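# Close the cabinet's bottom drawer with two robot arms

## Task

Shove the lowest drawer of the cabinet fully closed so it ends at rest, and make sure the cabinet is still upright afterwards.

## Robot and tools

Robot: two arms, left_arm and right_arm, in a physics simulator, each with a two-finger gripper. The only cameras are cam_left_wrist and cam_right_wrist (672x504 each, listed in that order).

Frames. Scene frame: origin at table-top height, halfway between the two nominal bases, +z up, +x out over the table, left_arm on the +y side. Arm names do not match image sides. Calibrated bases: left_arm at (+0.015, +0.347, 0) m, quat_wxyz (+1.000, 0, 0, +0.007); right_arm at (-0.016, -0.297, 0) m, quat_wxyz (+1.000, 0, 0, +0.015). For both, up is +z of the base. Each arm reports its hand pose, velocities and targets, and the pose of its wrist camera, in its own base frame. Offsets also run along that arm's base axes, and rotation turns about the Hand target position. Reported poses can be a few cm off, more at long reach. Gripper axes: fingers point along +z and close along y. end_effector_position is the point between the closed pads, about 2 cm behind the tips.

Row format (shared by execute_actions and move): 14 numbers in [-1, 1]. The first seven are left_arm dx, dy, dz, rx, ry, rz, opening. The last seven are the same for right_arm. Always send all 14, even if only one arm moves. dx..rz are offsets from that arm's Hand target as it stood when the action or move began, not from the previous row. 1.0 = 0.6 m or 180 degrees. rx, ry, rz form one rotation vector. A translation longer than 1.0 may be shortened. Opening is absolute: +1 fully open (0.084 m), -1 closed. A 0 for opening is a real command, so resend the current opening to leave a gripper as it is.

execute_actions(actions, cameras): actions is a list of actions. Each action is a table of up to 15 rows, one per 1/30 s step. If a table is short, its last row holds for the rest of the 15 steps, so each action lasts 0.5 s. Repeating an offset moves the arm further. An empty list just returns state and, by default, all images. cameras: ["all"], [] or names. If omitted, you get all images for an empty list and none otherwise. An unknown name invalidates the call.

move(target, speed, blend, opening_speed, blocking, cameras): straight-line path toward target. target is one 14-number row or a list of up to 15 rows, all offsets from the same starting Hand targets. speed is in m/s, 0.002 to 1, default 0.25, with turns up to twice that in rad/s. Give one value, or one per target. blend (m) rounds corners in a list. opening_speed is per second on the -1..+1 scale, at least 0.2. Paths end together, last at least 0.5 s and are cut at 10 s. Nothing is avoided, and the gripper lags and overshoots more at high speed. Faster contact and targets set deeper past contact hit and press harder. blocking=false returns after about 0.5 s while the move continues. The result adds a "move:" line with the outcome (done, off_target, moving, held, fault). done means at rest within 3 mm and 2 degrees. limits=paced means the pose was clipped; limits=held means steps were withheld.

wait(seconds 0..10): the scene runs on while arms keep their last command. stop(): brakes a running move. zoom_image(camera, region [x0,y0,x1,y1], at most 504x504 px): closer view of the latest image. clear_fault(arm): clears a reported torque fault. finished_scene(scene 1..3): ends the scene, cannot be undone. Call it only when the drawer is fully shut and still, and stays that way without the robot.

Control behaviour. Each step, the commanded pose is clipped to within 70 mm and 16 degrees of the measured pose. "Hand target" in a result is the last commanded pose after clipping. The gripper often stops short of it, and waiting won't fix that, so send the remaining distance as an offset. An arm blocked by an object keeps pushing. To stop the push, command the target back past the gripper, or send zeros for its six pose numbers. Joint speed is capped at 3.14 rad/s.

Result lines: end_effector_position (m), quat_wxyz and velocities in the arm's base frame. grip_measured is on the opening scale. Joint positions end with the gripper opening in m. Joint torques: positive toward larger joint values. They include the arm's own weight and are noisy. "within noise" means the arm is still. Tool commands are shown, and step readings appear only for execute_actions.

Avoid the following:
- Slamming the drawer or hitting the cabinet hard, or tipping it.
- Pushing very hard.
- Arm-to-arm contact, which can fail the scene. A clearance check helps but is not complete.
- Knocking anything off the table.
- Torque faults. Contact limits in N m: waist 44.8, shoulder 44.8, elbow 27.6, forearm roll 27.6, wrist pitch 14.9, wrist roll 15.5. A fault also comes from 1 s at a motor's torque limit.
- Motor heat from holding loads, stretching out or pressing toward unreachable poses. A MOTOR HOT line appears at 65 °C, and at 80 °C the arm is braked for 30-60 s.

Joint ranges in rad: waist ±6.283, shoulder -2.059..2.094, elbow -3.927..0.192 (straight at -2.733), forearm roll ±6.283, wrist pitch -1.693..3.142, wrist roll ±6.283. Loose objects may get brief pushes. Push the drawer front gently and steadily, then back off and check it is shut and still.

Each tool is called after "Request:" by a JSON object that holds its "method" and its "body", one argument or row to a line.

## Session

Request:
{"method": "execute_actions", "body": {
  "actions": []
}}

Scene clock: 0.00 s.
left_arm: end_effector_position=(+0.0055, -0.3569, +0.1379) grip_measured=+1.00 end_effector_quat_wxyz=(-0.437, +0.377, +0.777, +0.250) | right_arm: end_effector_position=(+0.2168, -0.0195, +0.3972) grip_measured=+1.00 end_effector_quat_wxyz=(-0.314, -0.055, +0.946, -0.057)
Joint positions: left_arm=[-1.321 0.56 -1.452 -0.321 1.905 2.788 0.084] | right_arm=[0.061 -0.31 -1.291 -0.135 2.24 3.038 0.084]
Joint velocities: within noise
Joint torques (N m): no reading
Motor temperatures (°C): left_arm=[32 26 34 30 31 29] | right_arm=[23 36 26 31 29 29]
Hand target: left_arm +0.0055, -0.3569, +0.1379; -0.437, +0.377, +0.777, +0.250 | right_arm +0.2168, -0.0195, +0.3972; -0.314, -0.055, +0.946, -0.057
Tool commands: left_gripper/opening=+1.0 right_gripper/opening=+1.0

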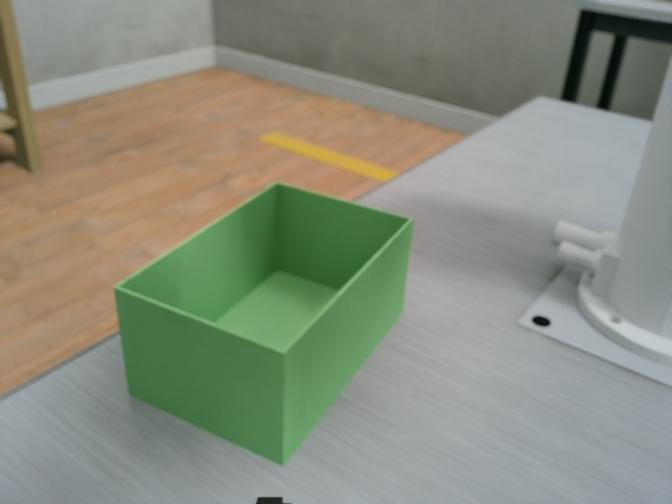

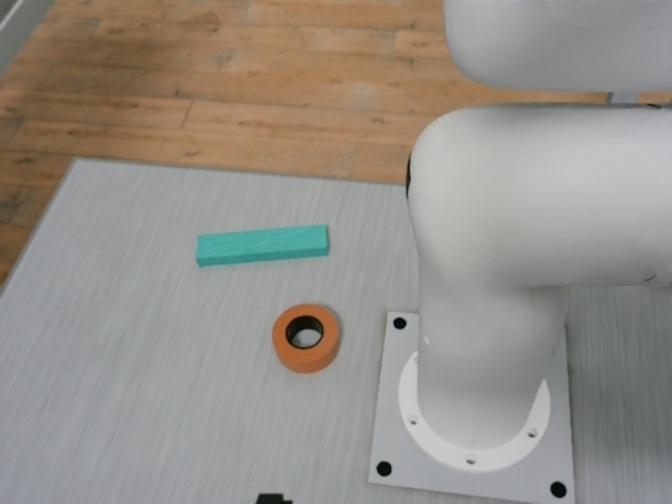

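Request:
{"method": "move", "body": {
  "target": [0,0,0,0,0,0,1,0,0,0.08,0,-0.42,0,1],
  "speed": 0.5,
  "cameras": ["all"]
}}

Scene clock: 16.03 s.
left_arm: end_effector_position=(+0.0055, -0.3569, +0.1379) grip_measured=+1.00 end_effector_quat_wxyz=(-0.437, +0.377, +0.777, +0.250) | right_arm: end_effector_position=(+0.2168, -0.0195, +0.4452) grip_measured=+1.00 end_effector_quat_wxyz=(+0.331, -0.009, +0.940, -0.078)
Joint positions: left_arm=[-1.321 0.56 -1.452 -0.321 1.905 2.788 0.084] | right_arm=[0.205 -1.392 -0.644 -0.273 1.394 3.286 0.084]
Joint torques (N m): left_arm=[-0.69 -25.3 -13.7 -0.2 1.49 0.2] | right_arm=[4.21 -0.17 -13.49 -2.77 -1.1 1.94]
Hand target: left_arm +0.0055, -0.3569, +0.1379; -0.437, +0.377, +0.777, +0.250 | right_arm +0.2168, -0.0195, +0.4452; +0.331, -0.009, +0.940, -0.078
Off the commanded pose: left_arm 0.000 m, 0 deg | right_arm 0.000 m, 0 deg.
move: done

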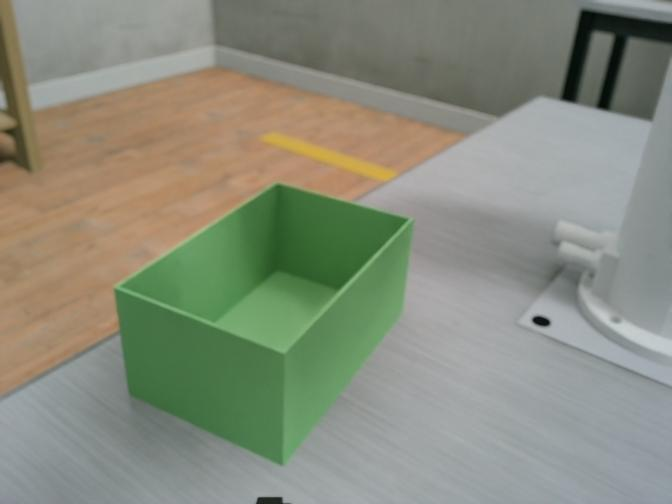

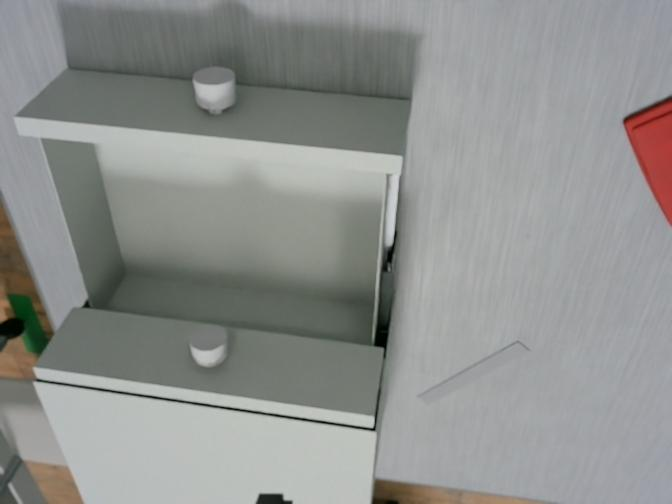

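Request:
{"method": "move", "body": {
  "target": [0,0,0,0,0,0,1,0,-0.2,0,0,0,0,-1],
  "speed": 0.4,
  "cameras": ["cam_right_wrist"]
}}

Request:
{"method": "move", "body": {
  "target": [0,0,0,0,0,0,1,-0.08,0,0,0,0.15,0,-1],
  "speed": 0.4,
  "cameras": ["cam_right_wrist"]
}}

Scene clock: 53.90 s.
left_arm: end_effector_position=(+0.0055, -0.3569, +0.1379) grip_measured=+1.00 end_effector_quat_wxyz=(-0.437, +0.377, +0.777, +0.250) | right_arm: end_effector_position=(+0.2168, -0.1395, +0.4452) grip_measured=-1.00 end_effector_quat_wxyz=(+0.331, -0.009, +0.940, -0.078)
Joint positions: left_arm=[-1.321 0.56 -1.452 -0.321 1.905 2.788 0.084] | right_arm=[-0.995 -1.204 -0.694 0.472 1.382 2.162 0]
Joint torques (N m): left_arm=[-1.2 -25.59 -13.89 0.22 1.68 0.42] | right_arm=[-4.55 10.41 -24.54 2.74 -0.96 -2.12]
Hand target: left_arm +0.0055, -0.3569, +0.1379; -0.437, +0.377, +0.777, +0.250 | right_arm +0.2168, -0.1395, +0.4452; +0.331, -0.009, +0.940, -0.078
Off the commanded pose: left_arm 0.000 m, 0 deg | right_arm 0.000 m, 0 deg.
move: done
Images, in order (width x height): cam_right_wrist 672x504.

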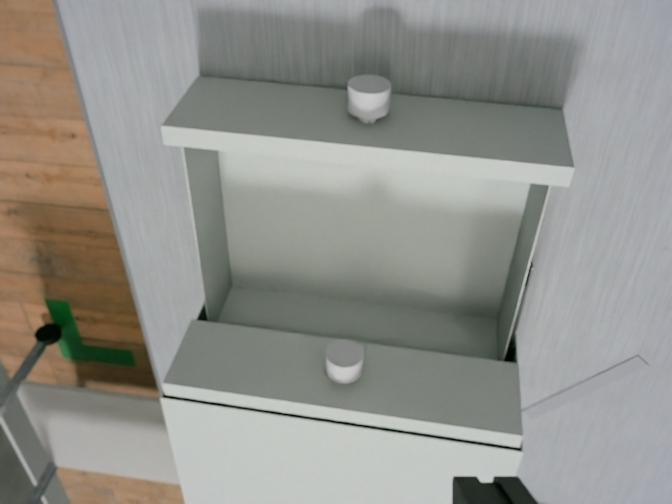

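Scene clock: 55.10 s.
left_arm: end_effector_position=(+0.0055, -0.3569, +0.1379) grip_measured=+1.00 end_effector_quat_wxyz=(-0.437, +0.377, +0.777, +0.250) | right_arm: end_effector_position=(+0.1688, -0.1395, +0.4452) grip_measured=-1.00 end_effector_quat_wxyz=(+0.103, -0.027, +0.992, -0.074)
Joint positions: left_arm=[-1.321 0.56 -1.452 -0.321 1.905 2.788 0.084] | right_arm=[-0.73 -0.979 -0.973 0.033 1.701 2.366 0]
Joint torques (N m): left_arm=[-1.25 -25.73 -13.9 0.27 1.68 0.44] | right_arm=[4.36 8.19 -23.53 -2.41 -0.87 1.87]
Hand target: left_arm +0.0055, -0.3569, +0.1379; -0.437, +0.377, +0.777, +0.250 | right_arm +0.1688, -0.1395, +0.4452; +0.103, -0.027, +0.992, -0.074
Off the commanded pose: left_arm 0.000 m, 0 deg | right_arm 0.000 m, 0 deg.
move: done
Images, in order (width x height): cam_right_wrist 672x504.

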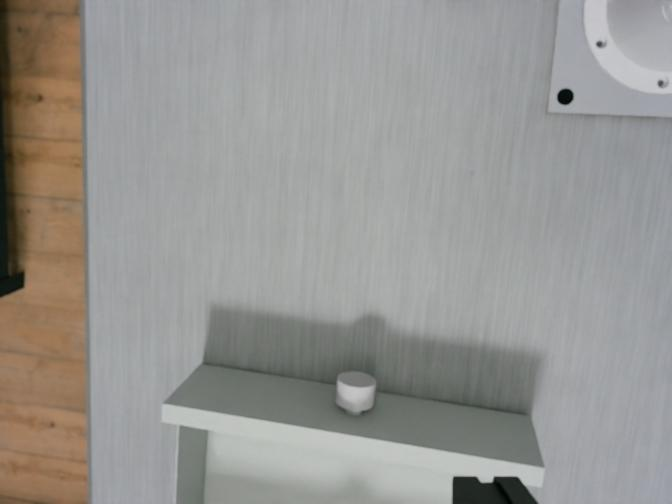

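Request:
{"method": "move", "body": {
  "target": [0,0,0,0,0,0,1,0.085,-0.167,-0.325,0.0437,-0.2405,-0.0115,1],
  "speed": 0.35,
  "cameras": ["cam_right_wrist"]
}}

Scene clock: 126.23 s.
left_arm: end_effector_position=(+0.0055, -0.3569, +0.1379) grip_measured=+1.00 end_effector_quat_wxyz=(-0.437, +0.377, +0.777, +0.250) | right_arm: end_effector_position=(+0.1919, -0.1917, +0.3451) grip_measured=+1.00 end_effector_quat_wxyz=(+0.282, +0.010, +0.958, -0.051)
Joint positions: left_arm=[-1.321 0.56 -1.452 -0.321 1.905 2.788 0.084] | right_arm=[-1.193 -1.133 -0.499 0.498 1.325 1.923 0.084]
Joint torques (N m): left_arm=[-1.51 -26.12 -13.91 0.7 1.93 0.63] | right_arm=[4.37 7.58 -26.68 -1.58 -0.7 2.07]
Hand target: left_arm +0.0055, -0.3569, +0.1379; -0.437, +0.377, +0.777, +0.250 | right_arm +0.1919, -0.1917, +0.3451; +0.282, +0.010, +0.958, -0.051 (not the last commanded pose)
Off the commanded pose: left_arm 0.000 m, 0 deg | right_arm 0.110 m, 23 deg.
move: held (right_arm; a check stopped the path); limits=held
pose unreachable (right arm): on one or more control steps of this call, first in action 0 (counted from 0), this arm could not follow its commanded pose, so it was not sent that pose on those steps. It may still have moved: this result reports where it is.
cause: moving toward the commanded pose would bring a part of the arm too close to another arm (a part of this arm just beyond joint 2 (shoulder) and a part of the left arm just beyond its joint 4 (forearm roll), at the place that arm is still heading or pushing toward).
Images, in order (width x height): cam_right_wrist 672x504.

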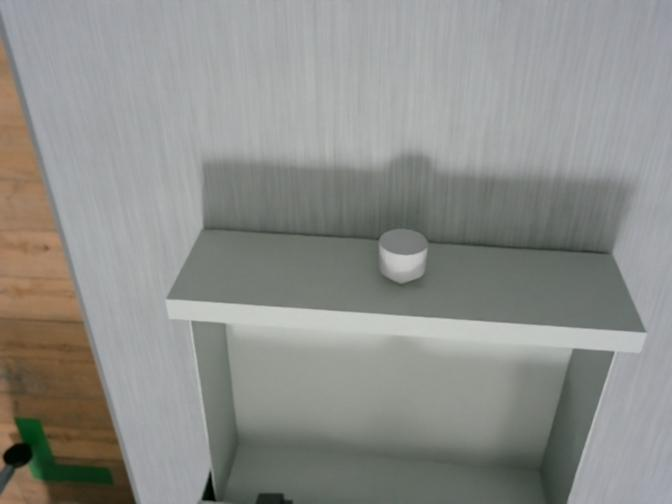

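Request:
{"method": "move", "body": {
  "target": [0.25,0.5,0.35,0,0,0,1,0,0,0,0,0,0,1],
  "speed": 0.5
}}

Request:
{"method": "execute_actions", "body": {
  "actions": []
}}

Scene clock: 136.50 s.
left_arm: end_effector_position=(+0.1555, -0.0569, +0.3479) grip_measured=+1.00 end_effector_quat_wxyz=(-0.437, +0.377, +0.777, +0.250) | right_arm: end_effector_position=(+0.1919, -0.1917, +0.3451) grip_measured=+1.00 end_effector_quat_wxyz=(+0.282, +0.010, +0.958, -0.051)
Joint positions: left_arm=[-0.743 -0.27 -1.02 0.271 2.316 3.374 0.084] | right_arm=[-1.193 -1.133 -0.499 0.498 1.325 1.923 0.084]
Joint torques (N m): left_arm=[6.04 -6.41 -15.79 2.73 4.1 1.73] | right_arm=[4.64 7.3 -22.67 -1.53 -1.24 1.84]
Hand target: left_arm +0.1555, -0.0569, +0.3479; -0.437, +0.377, +0.777, +0.250 | right_arm +0.1919, -0.1917, +0.3451; +0.282, +0.010, +0.958, -0.051
Off the commanded pose: left_arm 0.000 m, 0 deg | right_arm 0.000 m, 0 deg.
move: done; limits=paced

Scene clock: 136.50 s.
left_arm: end_effector_position=(+0.1555, -0.0569, +0.3479) grip_measured=+1.00 end_effector_quat_wxyz=(-0.437, +0.377, +0.777, +0.250) | right_arm: end_effector_position=(+0.1919, -0.1917, +0.3451) grip_measured=+1.00 end_effector_quat_wxyz=(+0.282, +0.010, +0.958, -0.051)
Joint positions: left_arm=[-0.743 -0.27 -1.02 0.271 2.316 3.374 0.084] | right_arm=[-1.193 -1.133 -0.499 0.498 1.325 1.923 0.084]
Joint velocities: within noise
Joint torques (N m): left_arm=[6.04 -6.41 -15.79 2.73 4.1 1.73] | right_arm=[4.64 7.3 -22.67 -1.53 -1.24 1.84]
Motor temperatures (°C): left_arm=[32 27 36 30 31 29] | right_arm=[23 36 28 31 29 29]
Hand target: left_arm +0.1555, -0.0569, +0.3479; -0.437, +0.377, +0.777, +0.250 | right_arm +0.1919, -0.1917, +0.3451; +0.282, +0.010, +0.958, -0.051
Tool commands: left_gripper/opening=+1.0 right_gripper/opening=+1.0
Off the commanded pose: left_arm 0.000 m, 0 deg | right_arm 0.000 m, 0 deg.

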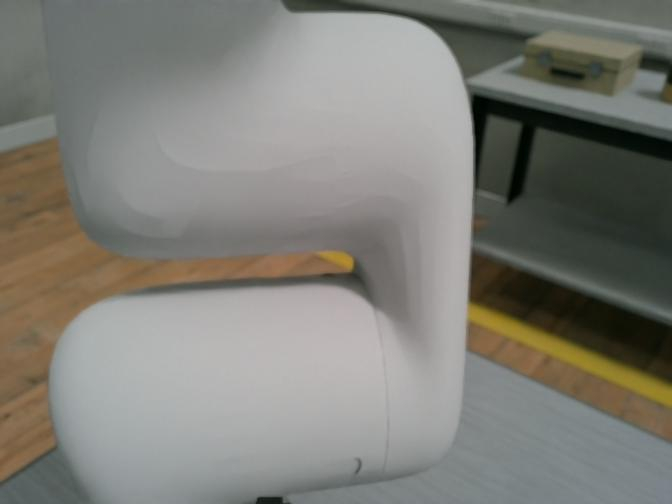

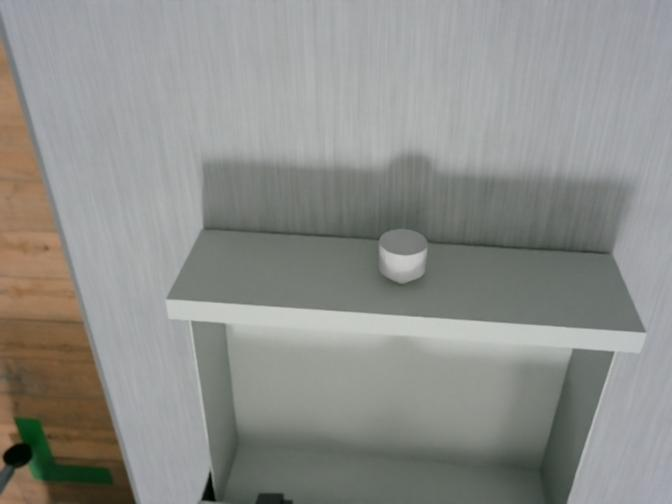

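Request:
{"method": "move", "body": {
  "target": [0,0.45,0,0,0,0,1,0,0,0,0,0,0,1],
  "speed": 0.5
}}

Request:
{"method": "move", "body": {
  "target": [0,0,0,0,0,0,1,0.047,-0.033,-0.158,0.0223,-0.1236,0.002,1],
  "speed": 0.35,
  "cameras": ["cam_right_wrist"]
}}

Scene clock: 158.73 s.
left_arm: end_effector_position=(+0.1555, +0.2131, +0.3479) grip_measured=+1.00 end_effector_quat_wxyz=(-0.437, +0.377, +0.777, +0.250) | right_arm: end_effector_position=(+0.1919, -0.1917, +0.3451) grip_measured=+1.00 end_effector_quat_wxyz=(+0.282, +0.010, +0.958, -0.051)
Joint positions: left_arm=[0.051 -0.676 -0.623 0.894 1.881 4.116 0.084] | right_arm=[-1.193 -1.133 -0.499 0.498 1.325 1.923 0.084]
Joint torques (N m): left_arm=[5.76 -0.55 -17.04 3.62 -2.71 1.76] | right_arm=[4.64 6.66 -19.91 -1.38 -1.97 1.78]
Hand target: left_arm +0.1555, +0.2131, +0.3479; -0.437, +0.377, +0.777, +0.250 | right_arm +0.1919, -0.1917, +0.3451; +0.282, +0.010, +0.958, -0.051
Off the commanded pose: left_arm 0.000 m, 0 deg | right_arm 0.000 m, 0 deg.
move: done; limits=paced

Scene clock: 160.00 s.
left_arm: end_effector_position=(+0.1555, +0.2131, +0.3479) grip_measured=+1.00 end_effector_quat_wxyz=(-0.437, +0.377, +0.777, +0.250) | right_arm: end_effector_position=(+0.2201, -0.2115, +0.2503) grip_measured=+1.00 end_effector_quat_wxyz=(+0.461, +0.027, +0.887, -0.014)
Joint positions: left_arm=[0.051 -0.676 -0.623 0.894 1.88 4.116 0.084] | right_arm=[-1.363 -1.05 -0.155 1.044 1.151 1.405 0.084]
Joint torques (N m): left_arm=[5.71 -0.76 -16.12 3.67 -2.51 1.66] | right_arm=[4.34 6.42 -27.36 2.77 -1.79 -1.93]
Hand target: left_arm +0.1555, +0.2131, +0.3479; -0.437, +0.377, +0.777, +0.250 | right_arm +0.2201, -0.2115, +0.2503; +0.461, +0.027, +0.887, -0.014
Off the commanded pose: left_arm 0.000 m, 0 deg | right_arm 0.000 m, 0 deg.
move: done
Images, in order (width x height): cam_right_wrist 672x504.

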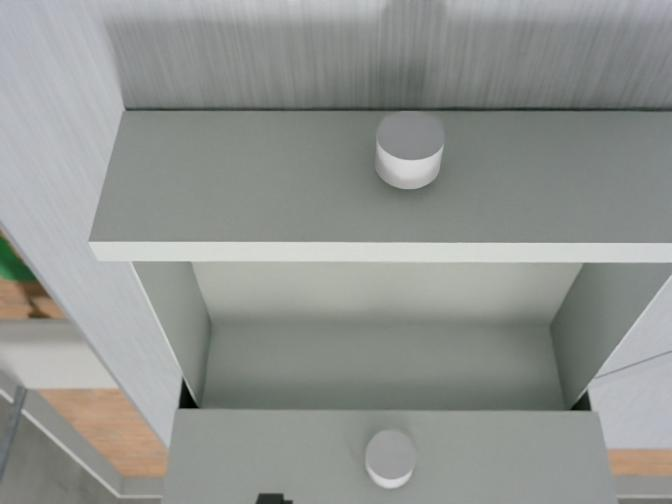

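Request:
{"method": "move", "body": {
  "target": [0,0,0,0,0,0,1,0.05,0.013,-0.3,0,0,0,1],
  "speed": 0.3,
  "cameras": ["cam_right_wrist"]
}}

Scene clock: 184.10 s.
left_arm: end_effector_position=(+0.1555, +0.2131, +0.3479) grip_measured=+1.00 end_effector_quat_wxyz=(-0.437, +0.377, +0.777, +0.250) | right_arm: end_effector_position=(+0.2219, -0.2056, +0.2111) grip_measured=+1.00 end_effector_quat_wxyz=(+0.459, +0.027, +0.888, -0.011)
Joint positions: left_arm=[0.051 -0.676 -0.623 0.894 1.88 4.116 0.084] | right_arm=[-1.311 -1.016 -0.073 1.099 1.057 1.322 0.084]
Joint torques (N m): left_arm=[5.38 -1.2 -14.62 3.4 -1.72 1.28] | right_arm=[-5.14 -8.34 -27.18 -1.72 0.55 1.88]
Hand target: left_arm +0.1555, +0.2131, +0.3479; -0.437, +0.377, +0.777, +0.250 | right_arm +0.2219, -0.2056, +0.2111; +0.459, +0.027, +0.888, -0.011 (not the last commanded pose)
Off the commanded pose: left_arm 0.000 m, 0 deg | right_arm 0.144 m, 0 deg.
move: held (right_arm; a check stopped the path); limits=held
pose unreachable (right arm): on one or more control steps of this call, first in action 0 (counted from 0), this arm could not follow its commanded pose, so it was not sent that pose on those steps. It may still have moved: this result reports where it is.
cause: moving toward the commanded pose would bring two parts of the arm too close to each other (joints 2 (shoulder) to 4 (forearm roll) lie between them).
Images, in order (width x height): cam_right_wrist 672x504.

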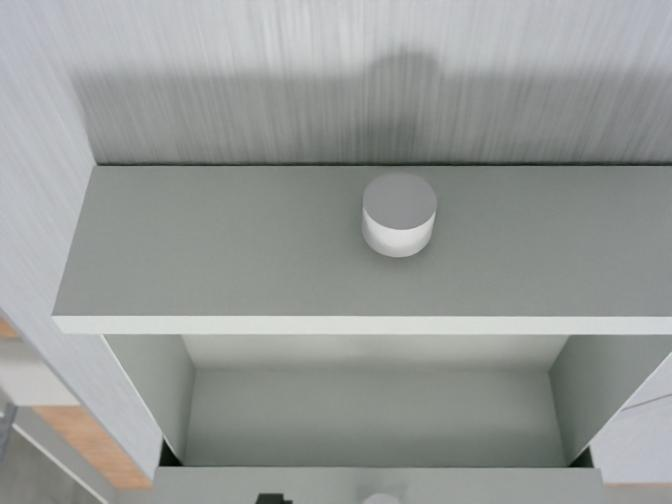

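Request:
{"method": "move", "body": {
  "target": [
    [0,0,0,0,0,0,1,0,0,0.15,0.013,0.22,0,1],
    [0,0,0,0,0,0,1,0.063,0,-0.09,0.013,0.22,0,1]
  ],
  "speed": 0.3,
  "cameras": ["cam_right_wrist"]
}}

Scene clock: 200.30 s.
left_arm: end_effector_position=(+0.1555, +0.2131, +0.3479) grip_measured=+1.00 end_effector_quat_wxyz=(-0.437, +0.377, +0.777, +0.250) | right_arm: end_effector_position=(+0.2597, -0.2056, +0.1571) grip_measured=+1.00 end_effector_quat_wxyz=(+0.130, +0.031, +0.991, -0.002)
Joint positions: left_arm=[0.051 -0.676 -0.623 0.894 1.88 4.116 0.084] | right_arm=[-0.755 -0.583 -0.335 0.254 0.735 2.276 0.084]
Joint torques (N m): left_arm=[4.99 -1.78 -14.69 2.95 -0.72 0.94] | right_arm=[4.18 -1.36 -26.21 1.96 -3.26 -2.03]
Hand target: left_arm +0.1555, +0.2131, +0.3479; -0.437, +0.377, +0.777, +0.250 | right_arm +0.2597, -0.2056, +0.1571; +0.130, +0.031, +0.991, -0.002
Off the commanded pose: left_arm 0.000 m, 0 deg | right_arm 0.000 m, 0 deg.
move: done
Images, in order (width x height): cam_right_wrist 672x504.

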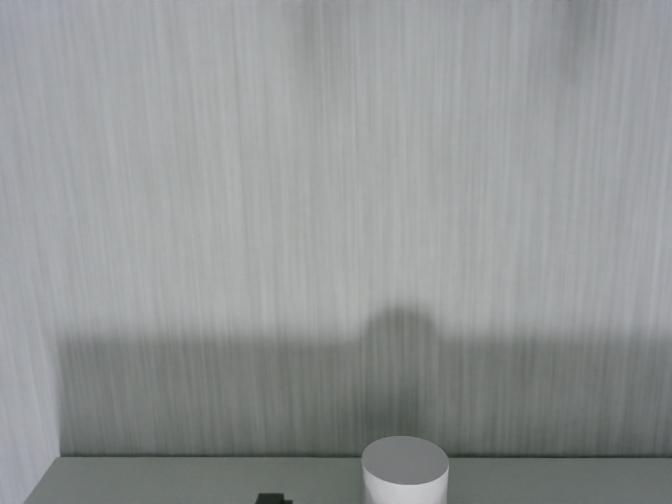

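Request:
{"method": "move", "body": {
  "target": [0,0,0,0,0,0,1,0.03,0,-0.158,0,0,0,1],
  "speed": 0.25,
  "cameras": ["cam_right_wrist"]
}}

Scene clock: 209.23 s.
left_arm: end_effector_position=(+0.1555, +0.2131, +0.3479) grip_measured=+1.00 end_effector_quat_wxyz=(-0.437, +0.377, +0.777, +0.250) | right_arm: end_effector_position=(+0.2777, -0.2056, +0.0623) grip_measured=+1.00 end_effector_quat_wxyz=(+0.130, +0.031, +0.991, -0.002)
Joint positions: left_arm=[0.051 -0.676 -0.623 0.894 1.88 4.116 0.084] | right_arm=[-0.649 -0.223 -0.287 0.473 0.328 2.119 0.084]
Joint torques (N m): left_arm=[4.42 -2.26 -14.65 2.87 0.07 0.69] | right_arm=[4.63 -5.49 -21.61 1.67 -2.95 -1.98]
Hand target: left_arm +0.1555, +0.2131, +0.3479; -0.437, +0.377, +0.777, +0.250 | right_arm +0.2777, -0.2056, +0.0623; +0.130, +0.031, +0.991, -0.002
Off the commanded pose: left_arm 0.000 m, 0 deg | right_arm 0.000 m, 0 deg.
move: done
Images, in order (width x height): cam_right_wrist 672x504.

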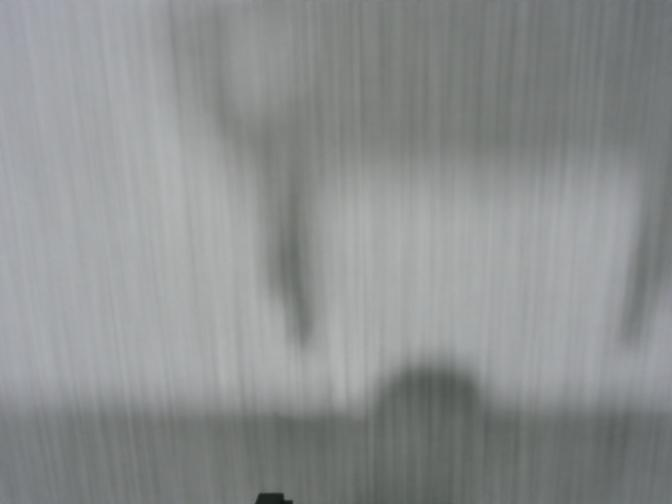

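Request:
{"method": "move", "body": {
  "target": [0,0,0,0,0,0,1,0.167,-0.01,0,-0.01,-0.17,0,1],
  "speed": 0.06,
  "cameras": ["cam_right_wrist"]
}}

Scene clock: 222.63 s.
left_arm: end_effector_position=(+0.1555, +0.2131, +0.3479) grip_measured=+1.00 end_effector_quat_wxyz=(-0.437, +0.377, +0.777, +0.250) | right_arm: end_effector_position=(+0.3779, -0.2116, +0.0623) grip_measured=+1.00 end_effector_quat_wxyz=(+0.388, +0.028, +0.921, -0.009)
Joint positions: left_arm=[0.051 -0.676 -0.623 0.894 1.88 4.116 0.084] | right_arm=[-0.584 0.038 -0.526 2.111 0.435 0.604 0.084]
Joint torques (N m): left_arm=[3.75 -2.98 -14.63 2.3 1.51 0.04] | right_arm=[-2.97 -11.28 -22.74 1.56 2.36 -2.31]
Hand target: left_arm +0.1555, +0.2131, +0.3479; -0.437, +0.377, +0.777, +0.250 | right_arm +0.3779, -0.2116, +0.0623; +0.388, +0.028, +0.921, -0.009
Off the commanded pose: left_arm 0.000 m, 0 deg | right_arm 0.000 m, 0 deg.
move: done
Images, in order (width x height): cam_right_wrist 672x504.

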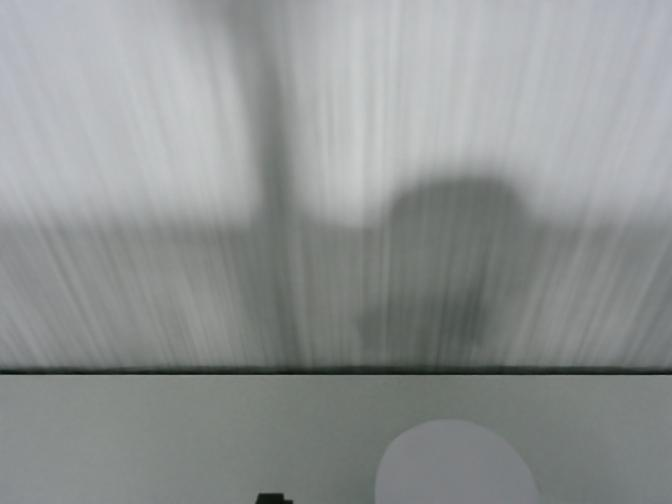

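Request:
{"method": "move", "body": {
  "target": [0,0,0,0,0,0,1,0.15,-0.01,0,0,-0.045,0,1],
  "speed": 0.06,
  "cameras": ["cam_right_wrist"]
}}

Scene clock: 232.97 s.
left_arm: end_effector_position=(+0.1555, +0.2131, +0.3479) grip_measured=+1.00 end_effector_quat_wxyz=(-0.437, +0.377, +0.777, +0.250) | right_arm: end_effector_position=(+0.4679, -0.2176, +0.0623) grip_measured=+1.00 end_effector_quat_wxyz=(+0.452, +0.028, +0.892, -0.007)
Joint positions: left_arm=[0.051 -0.676 -0.623 0.894 1.88 4.116 0.084] | right_arm=[-0.522 0.25 -0.751 2.323 0.528 0.466 0.084]
Joint torques (N m): left_arm=[3.29 -3.61 -14.59 2.04 2.48 -0.24] | right_arm=[5.43 -15.11 -22.86 1.61 2.32 -2.18]
Hand target: left_arm +0.1555, +0.2131, +0.3479; -0.437, +0.377, +0.777, +0.250 | right_arm +0.4679, -0.2176, +0.0623; +0.452, +0.029, +0.892, -0.007
Off the commanded pose: left_arm 0.000 m, 0 deg | right_arm 0.000 m, 0 deg.
move: done
Images, in order (width x height): cam_right_wrist 672x504.

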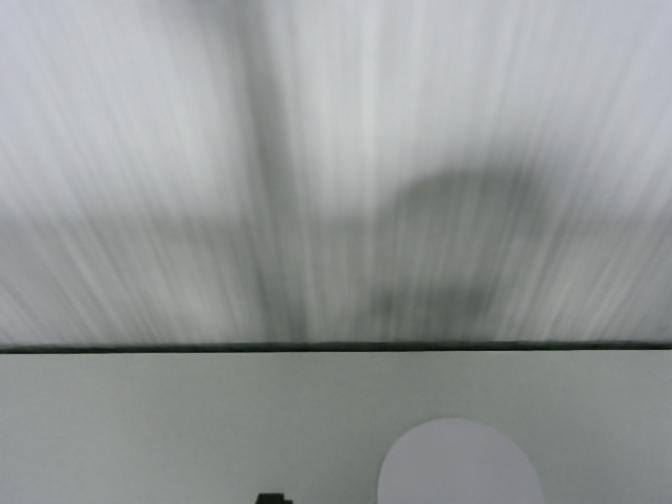

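Request:
{"method": "move", "body": {
  "target": [0,0,0,0,0,0,1,0.04,-0.0025,0,0,0,0,1],
  "speed": 0.05,
  "cameras": ["cam_right_wrist"]
}}

Request:
{"method": "move", "body": {
  "target": [0,0,0,0,0,0,1,0.025,-0.0015,0,0,0,0,1],
  "speed": 0.04,
  "cameras": ["cam_right_wrist"]
}}

Scene clock: 242.97 s.
left_arm: end_effector_position=(+0.1555, +0.2131, +0.3479) grip_measured=+1.00 end_effector_quat_wxyz=(-0.437, +0.377, +0.777, +0.250) | right_arm: end_effector_position=(+0.4919, -0.2191, +0.0623) grip_measured=+1.00 end_effector_quat_wxyz=(+0.452, +0.028, +0.892, -0.007)
Joint positions: left_arm=[0.051 -0.676 -0.623 0.894 1.88 4.116 0.084] | right_arm=[-0.491 0.303 -0.831 2.334 0.499 0.485 0.084]
Joint torques (N m): left_arm=[2.82 -4.04 -14.69 1.88 2.52 -0.55] | right_arm=[4.55 -17.08 -23.17 1.91 -0.1 1.78]
Hand target: left_arm +0.1555, +0.2131, +0.3479; -0.437, +0.377, +0.777, +0.250 | right_arm +0.4919, -0.2191, +0.0623; +0.452, +0.029, +0.892, -0.007
Off the commanded pose: left_arm 0.000 m, 0 deg | right_arm 0.000 m, 0 deg.
move: done
Images, in order (width x height): cam_right_wrist 672x504.

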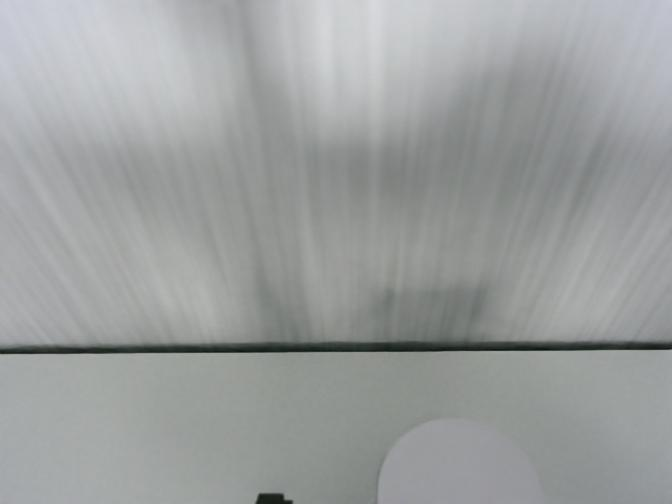

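Scene clock: 243.80 s.
left_arm: end_effector_position=(+0.1555, +0.2131, +0.3479) grip_measured=+1.00 end_effector_quat_wxyz=(-0.437, +0.377, +0.777, +0.250) | right_arm: end_effector_position=(+0.5069, -0.2200, +0.0623) grip_measured=+1.00 end_effector_quat_wxyz=(+0.452, +0.029, +0.892, -0.007)
Joint positions: left_arm=[0.051 -0.676 -0.623 0.894 1.88 4.116 0.084] | right_arm=[-0.473 0.337 -0.883 2.337 0.48 0.499 0.084]
Joint torques (N m): left_arm=[2.83 -4.07 -14.68 1.88 2.49 -0.59] | right_arm=[5.82 -17.21 -23.07 1.16 -0.09 1.65]
Hand target: left_arm +0.1555, +0.2131, +0.3479; -0.437, +0.377, +0.777, +0.250 | right_arm +0.5069, -0.2200, +0.0623; +0.452, +0.029, +0.892, -0.007
Off the commanded pose: left_arm 0.000 m, 0 deg | right_arm 0.000 m, 0 deg.
move: done
Images, in order (width x height): cam_right_wrist 672x504.

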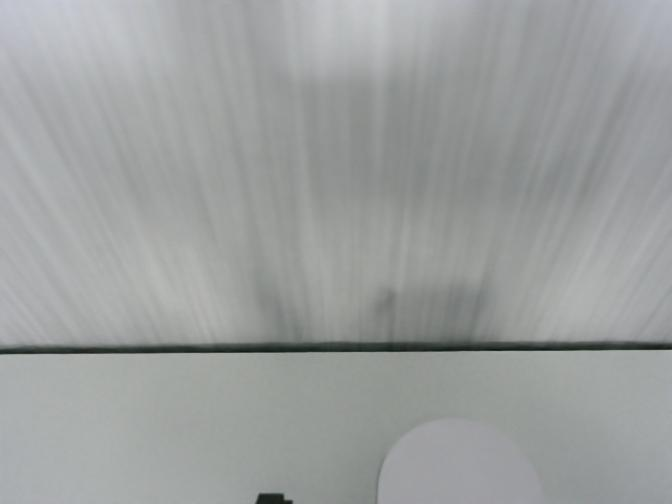

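Request:
{"method": "move", "body": {
  "target": [0,0,0,0,0,0,1,0.02,-0.0012,0,0,0,0,1],
  "speed": 0.03
}}

Request:
{"method": "move", "body": {
  "target": [0,0,0,0,0,0,1,0.0167,-0.001,0,0,0,0,1],
  "speed": 0.03,
  "cameras": ["cam_right_wrist"]
}}

Scene clock: 253.90 s.
left_arm: end_effector_position=(+0.1555, +0.2131, +0.3479) grip_measured=+1.00 end_effector_quat_wxyz=(-0.437, +0.377, +0.777, +0.250) | right_arm: end_effector_position=(+0.5186, -0.2208, +0.0621) grip_measured=+1.00 end_effector_quat_wxyz=(+0.451, +0.029, +0.892, -0.007)
Joint positions: left_arm=[0.051 -0.676 -0.623 0.894 1.88 4.116 0.084] | right_arm=[-0.459 0.364 -0.924 2.338 0.463 0.511 0.084]
Joint torques (N m): left_arm=[2.41 -4.61 -14.65 1.74 2.51 -0.91] | right_arm=[12.89 -18.92 -39.03 -1.66 6.56 1.56]
Hand target: left_arm +0.1555, +0.2131, +0.3479; -0.437, +0.377, +0.777, +0.250 | right_arm +0.5189, -0.2207, +0.0623; +0.452, +0.029, +0.892, -0.007
Off the commanded pose: left_arm 0.000 m, 0 deg | right_arm 0.000 m, 0 deg.
move: done

Scene clock: 254.70 s.
left_arm: end_effector_position=(+0.1555, +0.2131, +0.3479) grip_measured=+1.00 end_effector_quat_wxyz=(-0.437, +0.377, +0.777, +0.250) | right_arm: end_effector_position=(+0.5289, -0.2213, +0.0623) grip_measured=+1.00 end_effector_quat_wxyz=(+0.452, +0.028, +0.892, -0.007)
Joint positions: left_arm=[0.051 -0.676 -0.623 0.894 1.88 4.116 0.084] | right_arm=[-0.448 0.387 -0.96 2.337 0.451 0.523 0.084]
Joint torques (N m): left_arm=[2.34 -4.65 -14.72 1.48 2.48 -0.92] | right_arm=[12.49 -24.4 -40.37 -2.5 5.87 1.77]
Hand target: left_arm +0.1555, +0.2131, +0.3479; -0.437, +0.377, +0.777, +0.250 | right_arm +0.5290, -0.2213, +0.0623; +0.452, +0.029, +0.892, -0.007
Off the commanded pose: left_arm 0.000 m, 0 deg | right_arm 0.000 m, 0 deg.
move: done
Images, in order (width x height): cam_right_wrist 672x504.

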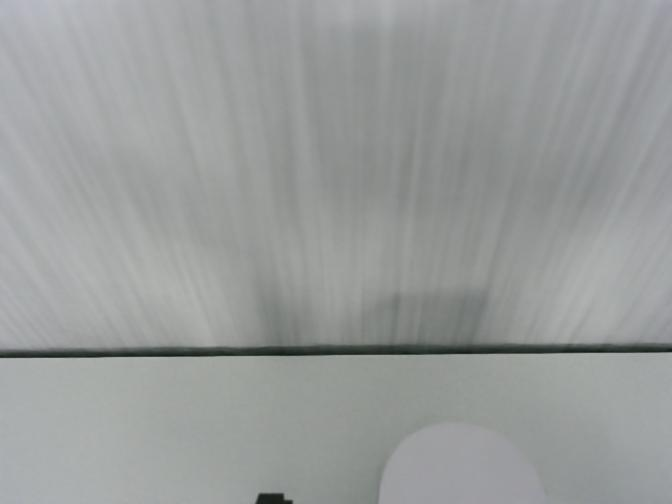

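Request:
{"method": "move", "body": {
  "target": [0,0,0,0,0,0,1,-0.12,0.008,0.02,0,0,0,1],
  "speed": 0.15
}}

Request:
{"method": "move", "body": {
  "target": [0,0,0,0,0,0,1,-0.16,0.01,0.25,0,-0.1,0,1],
  "speed": 0.3,
  "cameras": ["cam_right_wrist"]
}}

Scene clock: 264.17 s.
left_arm: end_effector_position=(+0.1555, +0.2131, +0.3479) grip_measured=+1.00 end_effector_quat_wxyz=(-0.437, +0.377, +0.777, +0.250) | right_arm: end_effector_position=(+0.4570, -0.2165, +0.0743) grip_measured=+1.00 end_effector_quat_wxyz=(+0.452, +0.028, +0.892, -0.007)
Joint positions: left_arm=[0.051 -0.676 -0.623 0.894 1.88 4.116 0.084] | right_arm=[-0.53 0.189 -0.708 2.288 0.519 0.498 0.084]
Joint torques (N m): left_arm=[2.17 -5.03 -14.62 1.25 2.5 -0.95] | right_arm=[-4.59 -27.1 -10.98 -2.17 1.57 1.87]
Hand target: left_arm +0.1555, +0.2131, +0.3479; -0.437, +0.377, +0.777, +0.250 | right_arm +0.4570, -0.2165, +0.0743; +0.452, +0.029, +0.892, -0.007
Off the commanded pose: left_arm 0.000 m, 0 deg | right_arm 0.000 m, 0 deg.
move: done

Scene clock: 265.47 s.
left_arm: end_effector_position=(+0.1555, +0.2131, +0.3479) grip_measured=+1.00 end_effector_quat_wxyz=(-0.437, +0.377, +0.777, +0.250) | right_arm: end_effector_position=(+0.3610, -0.2105, +0.2243) grip_measured=+1.00 end_effector_quat_wxyz=(+0.586, +0.029, +0.810, -0.003)
Joint positions: left_arm=[0.051 -0.676 -0.623 0.894 1.88 4.116 0.084] | right_arm=[-0.809 -0.511 -0.279 1.943 0.788 0.802 0.084]
Joint torques (N m): left_arm=[2.13 -5.19 -14.67 1.19 2.47 -0.92] | right_arm=[-4.32 -15.5 -15.66 -1.51 1.82 1.97]
Hand target: left_arm +0.1555, +0.2131, +0.3479; -0.437, +0.377, +0.777, +0.250 | right_arm +0.3610, -0.2105, +0.2243; +0.586, +0.029, +0.810, -0.003
Off the commanded pose: left_arm 0.000 m, 0 deg | right_arm 0.000 m, 0 deg.
move: done
Images, in order (width x height): cam_right_wrist 672x504.

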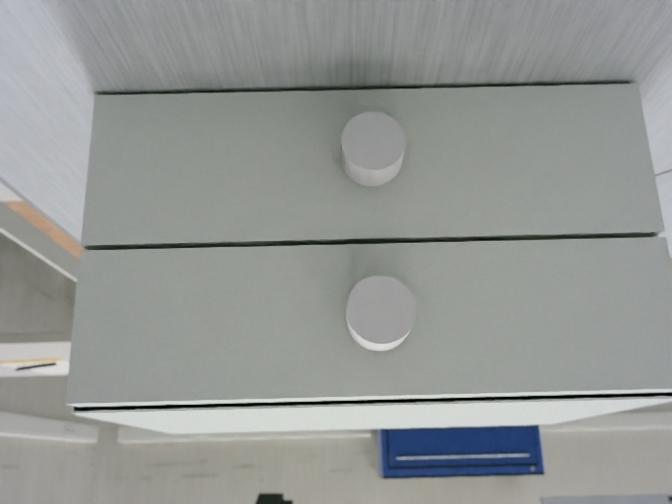

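Flush and upright.

Request:
{"method": "finished_scene", "body": {
  "scene": 2
}}

The scene is finished: the task was done.


## Next scene

The same job, from a new start.

Request:
{"method": "execute_actions", "body": {
  "actions": []
}}

Scene clock: 0.00 s.
left_arm: end_effector_position=(+0.5052, +0.2285, +0.2403) grip_measured=+1.00 end_effector_quat_wxyz=(-0.316, +0.813, -0.259, +0.416) | right_arm: end_effector_position=(+0.1592, -0.3373, +0.3579) grip_measured=+1.00 end_effector_quat_wxyz=(-0.222, +0.831, +0.079, +0.504)
Joint positions: left_arm=[0.538 0.042 -0.552 0.31 -0.604 0.791 0.084] | right_arm=[-1.715 -0.028 -1.166 0.906 1.955 -1.901 0.084]
Joint velocities: within noise
Joint torques (N m): no reading
Motor temperatures (°C): left_arm=[31 25 34 29 30 28] | right_arm=[23 34 26 31 29 29]
Hand target: left_arm +0.5052, +0.2285, +0.2403; -0.316, +0.813, -0.259, +0.416 | right_arm +0.1592, -0.3373, +0.3579; -0.222, +0.831, +0.079, +0.504
Tool commands: left_gripper/opening=+1.0 right_gripper/opening=+1.0

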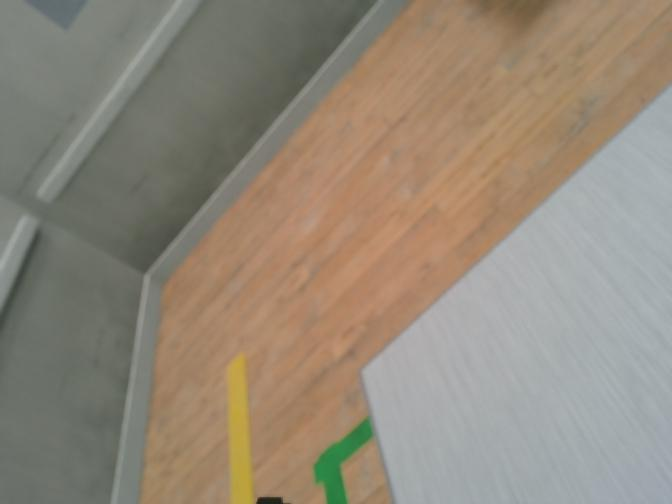

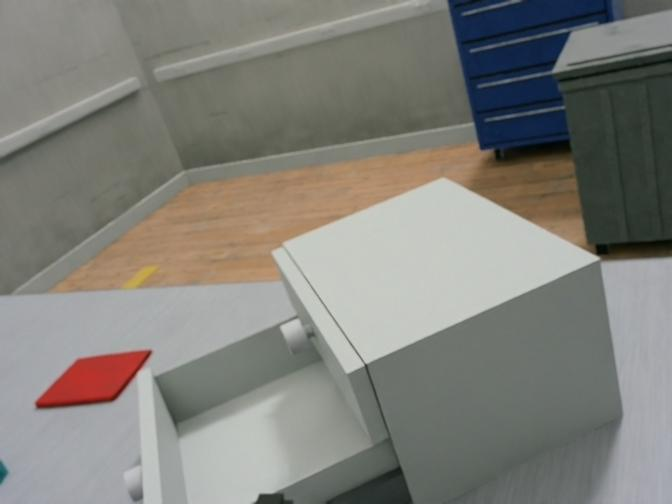

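Request:
{"method": "move", "body": {
  "target": [0,0,0,0,0,0,1,0.2,0.74,0.08,-0.711,0.0945,0.4645,1],
  "speed": 0.6,
  "cameras": ["cam_right_wrist"]
}}

Scene clock: 64.43 s.
left_arm: end_effector_position=(+0.5052, +0.2285, +0.2403) grip_measured=+1.00 end_effector_quat_wxyz=(-0.316, +0.813, -0.259, +0.416) | right_arm: end_effector_position=(+0.2792, +0.1066, +0.4060) grip_measured=+1.00 end_effector_quat_wxyz=(+0.348, +0.380, +0.843, -0.157)
Joint positions: left_arm=[0.538 0.042 -0.552 0.31 -0.604 0.791 0.084] | right_arm=[1.01 -0.65 -0.899 -0.759 1.756 -1.349 0.084]
Joint torques (N m): left_arm=[0.65 -17.52 -13.39 -1.12 -3.51 -0.02] | right_arm=[5.11 0.67 -25.8 -3.98 0.18 1.74]
Hand target: left_arm +0.5052, +0.2285, +0.2403; -0.316, +0.813, -0.259, +0.416 | right_arm +0.2792, +0.1067, +0.4059; +0.348, +0.380, +0.843, -0.157
Off the commanded pose: left_arm 0.000 m, 0 deg | right_arm 0.000 m, 0 deg.
move: done; limits=paced
Images, in order (width x height): cam_right_wrist 672x504.

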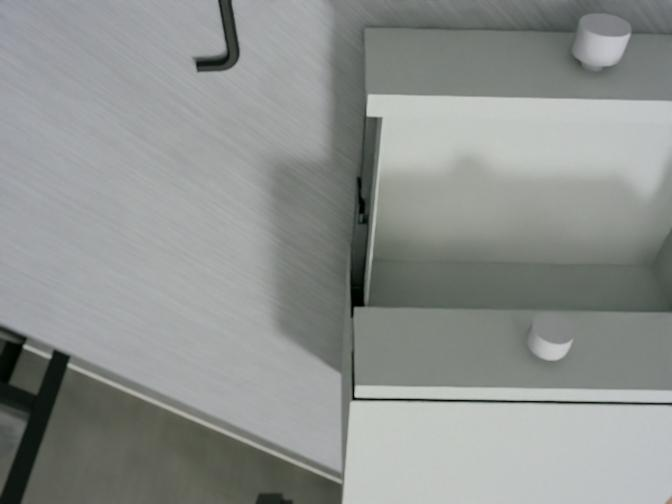

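Request:
{"method": "move", "body": {
  "target": [0,0,0,0,0,0,1,0.163,0.197,-0.25,0,0,0,1],
  "speed": 0.35,
  "cameras": ["cam_right_wrist"]
}}

Scene clock: 104.00 s.
left_arm: end_effector_position=(+0.5052, +0.2285, +0.2403) grip_measured=+1.00 end_effector_quat_wxyz=(-0.316, +0.813, -0.259, +0.416) | right_arm: end_effector_position=(+0.3770, +0.2249, +0.2560) grip_measured=+1.00 end_effector_quat_wxyz=(+0.348, +0.380, +0.843, -0.157)
Joint positions: left_arm=[0.538 0.042 -0.552 0.31 -0.604 0.791 0.084] | right_arm=[0.917 -0.071 -1.002 -0.789 1.35 -1.084 0.084]
Joint torques (N m): left_arm=[1.67 -18.16 -13.7 -1.57 -3.51 -0.06] | right_arm=[-5.23 -12.67 -26.21 -3.28 -1.71 1.72]
Hand target: left_arm +0.5052, +0.2285, +0.2403; -0.316, +0.813, -0.259, +0.416 | right_arm +0.3770, +0.2249, +0.2559; +0.348, +0.380, +0.843, -0.157
Off the commanded pose: left_arm 0.000 m, 0 deg | right_arm 0.000 m, 0 deg.
move: done
Images, in order (width x height): cam_right_wrist 672x504.

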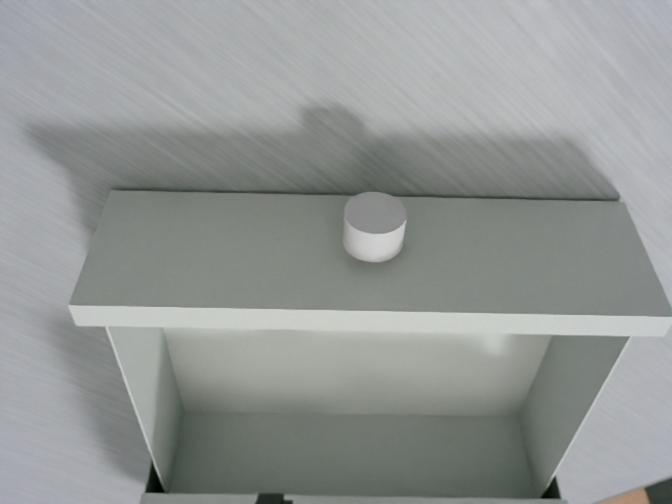

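Request:
{"method": "move", "body": {
  "target": [0,0,0,0,0,0,1,-0.012,-0.01,-0.323,0,0,0,1],
  "speed": 0.3,
  "cameras": ["cam_right_wrist"]
}}

Scene clock: 116.40 s.
left_arm: end_effector_position=(+0.5052, +0.2285, +0.2403) grip_measured=+1.00 end_effector_quat_wxyz=(-0.316, +0.813, -0.259, +0.416) | right_arm: end_effector_position=(+0.3698, +0.2189, +0.0622) grip_measured=+1.00 end_effector_quat_wxyz=(+0.348, +0.380, +0.843, -0.157)
Joint positions: left_arm=[0.538 0.042 -0.552 0.31 -0.604 0.791 0.084] | right_arm=[0.87 0.267 -0.841 -0.977 1.001 -0.691 0.084]
Joint torques (N m): left_arm=[2.26 -18.89 -13.75 -1.98 -3.56 -0.1] | right_arm=[-4.82 -16.07 -21.3 -2.55 -1.39 1.6]
Hand target: left_arm +0.5052, +0.2285, +0.2403; -0.316, +0.813, -0.259, +0.416 | right_arm +0.3698, +0.2189, +0.0621; +0.348, +0.380, +0.843, -0.157
Off the commanded pose: left_arm 0.000 m, 0 deg | right_arm 0.000 m, 0 deg.
move: done
Images, in order (width x height): cam_right_wrist 672x504.

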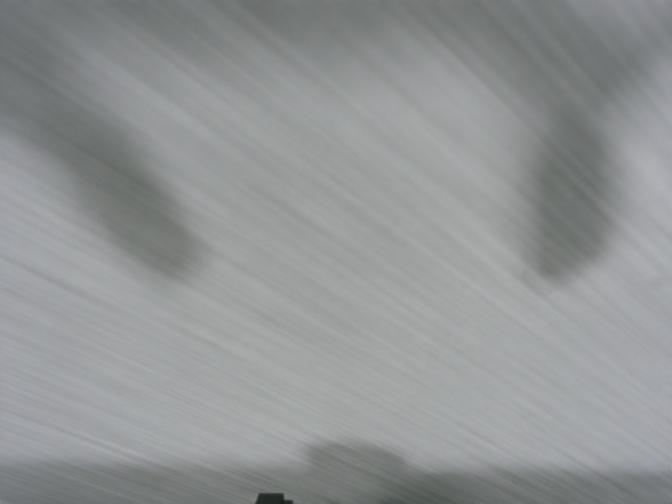

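Request:
{"method": "move", "body": {
  "target": [
    [0,0,0,0,0,0,1,0.088,-0.1,0,-0.03,-0.027,0,1],
    [0,0,0,0,0,0,1,0.292,-0.331,0,-0.03,-0.027,0,1]
  ],
  "speed": [0.1,0.07],
  "cameras": ["cam_right_wrist"]
}}

Scene clock: 130.50 s.
left_arm: end_effector_position=(+0.5052, +0.2285, +0.2403) grip_measured=+1.00 end_effector_quat_wxyz=(-0.316, +0.813, -0.259, +0.416) | right_arm: end_effector_position=(+0.5450, +0.0203, +0.0621) grip_measured=+1.00 end_effector_quat_wxyz=(+0.401, +0.370, +0.819, -0.180)
Joint positions: left_arm=[0.538 0.042 -0.552 0.31 -0.604 0.791 0.084] | right_arm=[0.268 0.408 -0.977 -1.517 0.789 -0.749 0.084]
Joint torques (N m): left_arm=[3.26 -20.01 -13.63 -2.36 -3.5 -0.02] | right_arm=[-6.18 -19.56 -22.59 -2.84 -0.9 -1.96]
Hand target: left_arm +0.5052, +0.2285, +0.2403; -0.316, +0.813, -0.259, +0.416 | right_arm +0.5450, +0.0203, +0.0621; +0.401, +0.370, +0.819, -0.180
Off the commanded pose: left_arm 0.000 m, 0 deg | right_arm 0.000 m, 0 deg.
move: done
Images, in order (width x height): cam_right_wrist 672x504.

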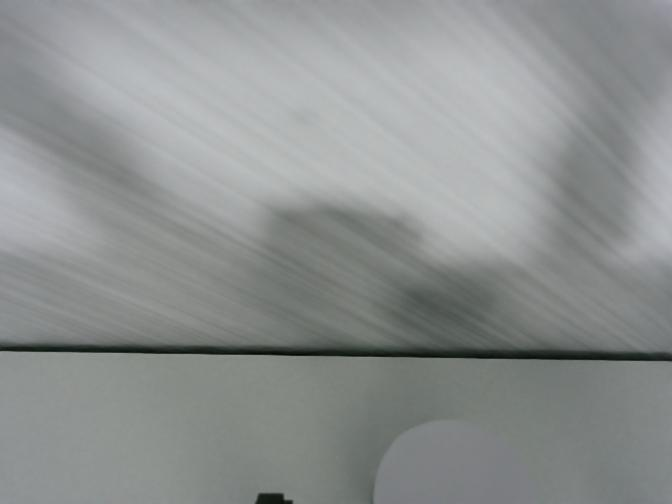

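Request:
{"method": "move", "body": {
  "target": [0,0,0,0,0,0,1,0.038,-0.043,0,0,0,0,1],
  "speed": 0.05
}}

Request:
{"method": "move", "body": {
  "target": [0,0,0,0,0,0,1,0.0165,-0.0188,0,0,0,0,1],
  "speed": 0.04
}}

Scene clock: 137.47 s.
left_arm: end_effector_position=(+0.5052, +0.2285, +0.2403) grip_measured=+1.00 end_effector_quat_wxyz=(-0.316, +0.813, -0.259, +0.416) | right_arm: end_effector_position=(+0.5678, -0.0055, +0.0621) grip_measured=+1.00 end_effector_quat_wxyz=(+0.401, +0.370, +0.819, -0.180)
Joint positions: left_arm=[0.538 0.042 -0.552 0.31 -0.604 0.791 0.084] | right_arm=[0.196 0.447 -1.037 -1.555 0.75 -0.781 0.084]
Joint torques (N m): left_arm=[3.87 -20.52 -13.53 -2.32 -3.4 0] | right_arm=[-6.45 -20.42 -23.28 -2.57 -0.83 -2.06]
Hand target: left_arm +0.5052, +0.2285, +0.2403; -0.316, +0.813, -0.259, +0.416 | right_arm +0.5678, -0.0055, +0.0621; +0.401, +0.370, +0.819, -0.180
Off the commanded pose: left_arm 0.000 m, 0 deg | right_arm 0.000 m, 0 deg.
move: done

Scene clock: 138.27 s.
left_arm: end_effector_position=(+0.5052, +0.2285, +0.2403) grip_measured=+1.00 end_effector_quat_wxyz=(-0.316, +0.813, -0.259, +0.416) | right_arm: end_effector_position=(+0.5777, -0.0168, +0.0621) grip_measured=+1.00 end_effector_quat_wxyz=(+0.401, +0.370, +0.819, -0.180)
Joint positions: left_arm=[0.538 0.042 -0.552 0.31 -0.604 0.791 0.084] | right_arm=[0.166 0.466 -1.066 -1.569 0.734 -0.796 0.084]
Joint torques (N m): left_arm=[4.19 -20.57 -13.62 -2.31 -3.41 0.01] | right_arm=[-16.19 -26.15 -36 -6.21 2.74 -3.02]
Hand target: left_arm +0.5052, +0.2285, +0.2403; -0.316, +0.813, -0.259, +0.416 | right_arm +0.5777, -0.0168, +0.0621; +0.401, +0.370, +0.819, -0.180
Off the commanded pose: left_arm 0.000 m, 0 deg | right_arm 0.000 m, 0 deg.
move: done

Request:
{"method": "move", "body": {
  "target": [0,0,0,0,0,0,1,0.0065,-0.0075,0,0,0,0,1],
  "speed": 0.03
}}

Request:
{"method": "move", "body": {
  "target": [
    [0,0,0,0,0,0,1,-0.08,0.09,0.02,0,0,0,1],
    [0,0,0,0,0,0,1,-0.185,0.21,0.25,-0.05,-0.045,0,1]
  ],
  "speed": [0.15,0.3],
  "cameras": ["cam_right_wrist"]
}}

Scene clock: 145.40 s.
left_arm: end_effector_position=(+0.5052, +0.2285, +0.2403) grip_measured=+1.00 end_effector_quat_wxyz=(-0.316, +0.813, -0.259, +0.416) | right_arm: end_effector_position=(+0.5816, -0.0213, +0.0622) grip_measured=+1.00 end_effector_quat_wxyz=(+0.401, +0.370, +0.819, -0.180)
Joint positions: left_arm=[0.538 0.042 -0.552 0.31 -0.604 0.791 0.084] | right_arm=[0.154 0.473 -1.078 -1.574 0.727 -0.802 0.084]
Joint torques (N m): left_arm=[4.4 -20.49 -13.59 -2.32 -3.44 -0.03] | right_arm=[-17.23 -24.87 -34.97 -5.69 2.58 -3.04]
Hand target: left_arm +0.5052, +0.2285, +0.2403; -0.316, +0.813, -0.259, +0.416 | right_arm +0.5816, -0.0213, +0.0621; +0.401, +0.370, +0.819, -0.180
Off the commanded pose: left_arm 0.000 m, 0 deg | right_arm 0.000 m, 0 deg.
move: done

Scene clock: 147.07 s.
left_arm: end_effector_position=(+0.5052, +0.2285, +0.2403) grip_measured=+1.00 end_effector_quat_wxyz=(-0.316, +0.813, -0.259, +0.416) | right_arm: end_effector_position=(+0.4706, +0.1046, +0.2121) grip_measured=+1.00 end_effector_quat_wxyz=(+0.485, +0.349, +0.772, -0.217)
Joint positions: left_arm=[0.538 0.042 -0.552 0.31 -0.604 0.791 0.084] | right_arm=[0.647 0.042 -0.84 -1.287 1.209 -0.865 0.084]
Joint torques (N m): left_arm=[4.38 -20.56 -13.62 -2.4 -3.35 0] | right_arm=[5.02 -26.92 -17.27 1.23 1.52 -1.85]
Hand target: left_arm +0.5052, +0.2285, +0.2403; -0.316, +0.813, -0.259, +0.416 | right_arm +0.4706, +0.1047, +0.2121; +0.485, +0.349, +0.772, -0.217
Off the commanded pose: left_arm 0.000 m, 0 deg | right_arm 0.000 m, 0 deg.
move: done
Images, in order (width x height): cam_right_wrist 672x504.

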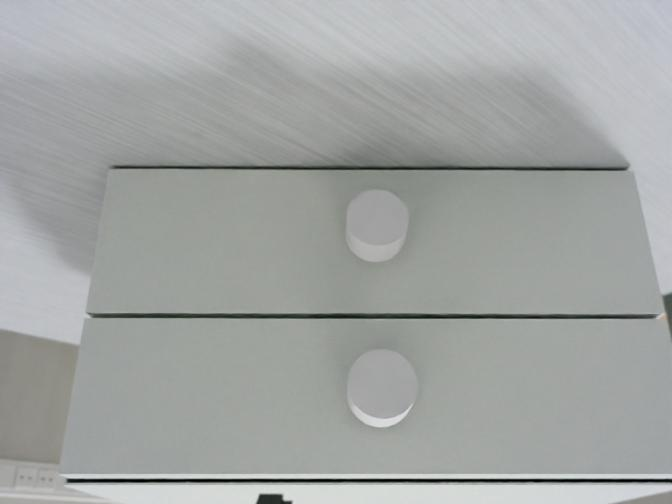

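Request:
{"method": "finished_scene", "body": {
  "scene": 3
}}

The scene is finished: the task was done.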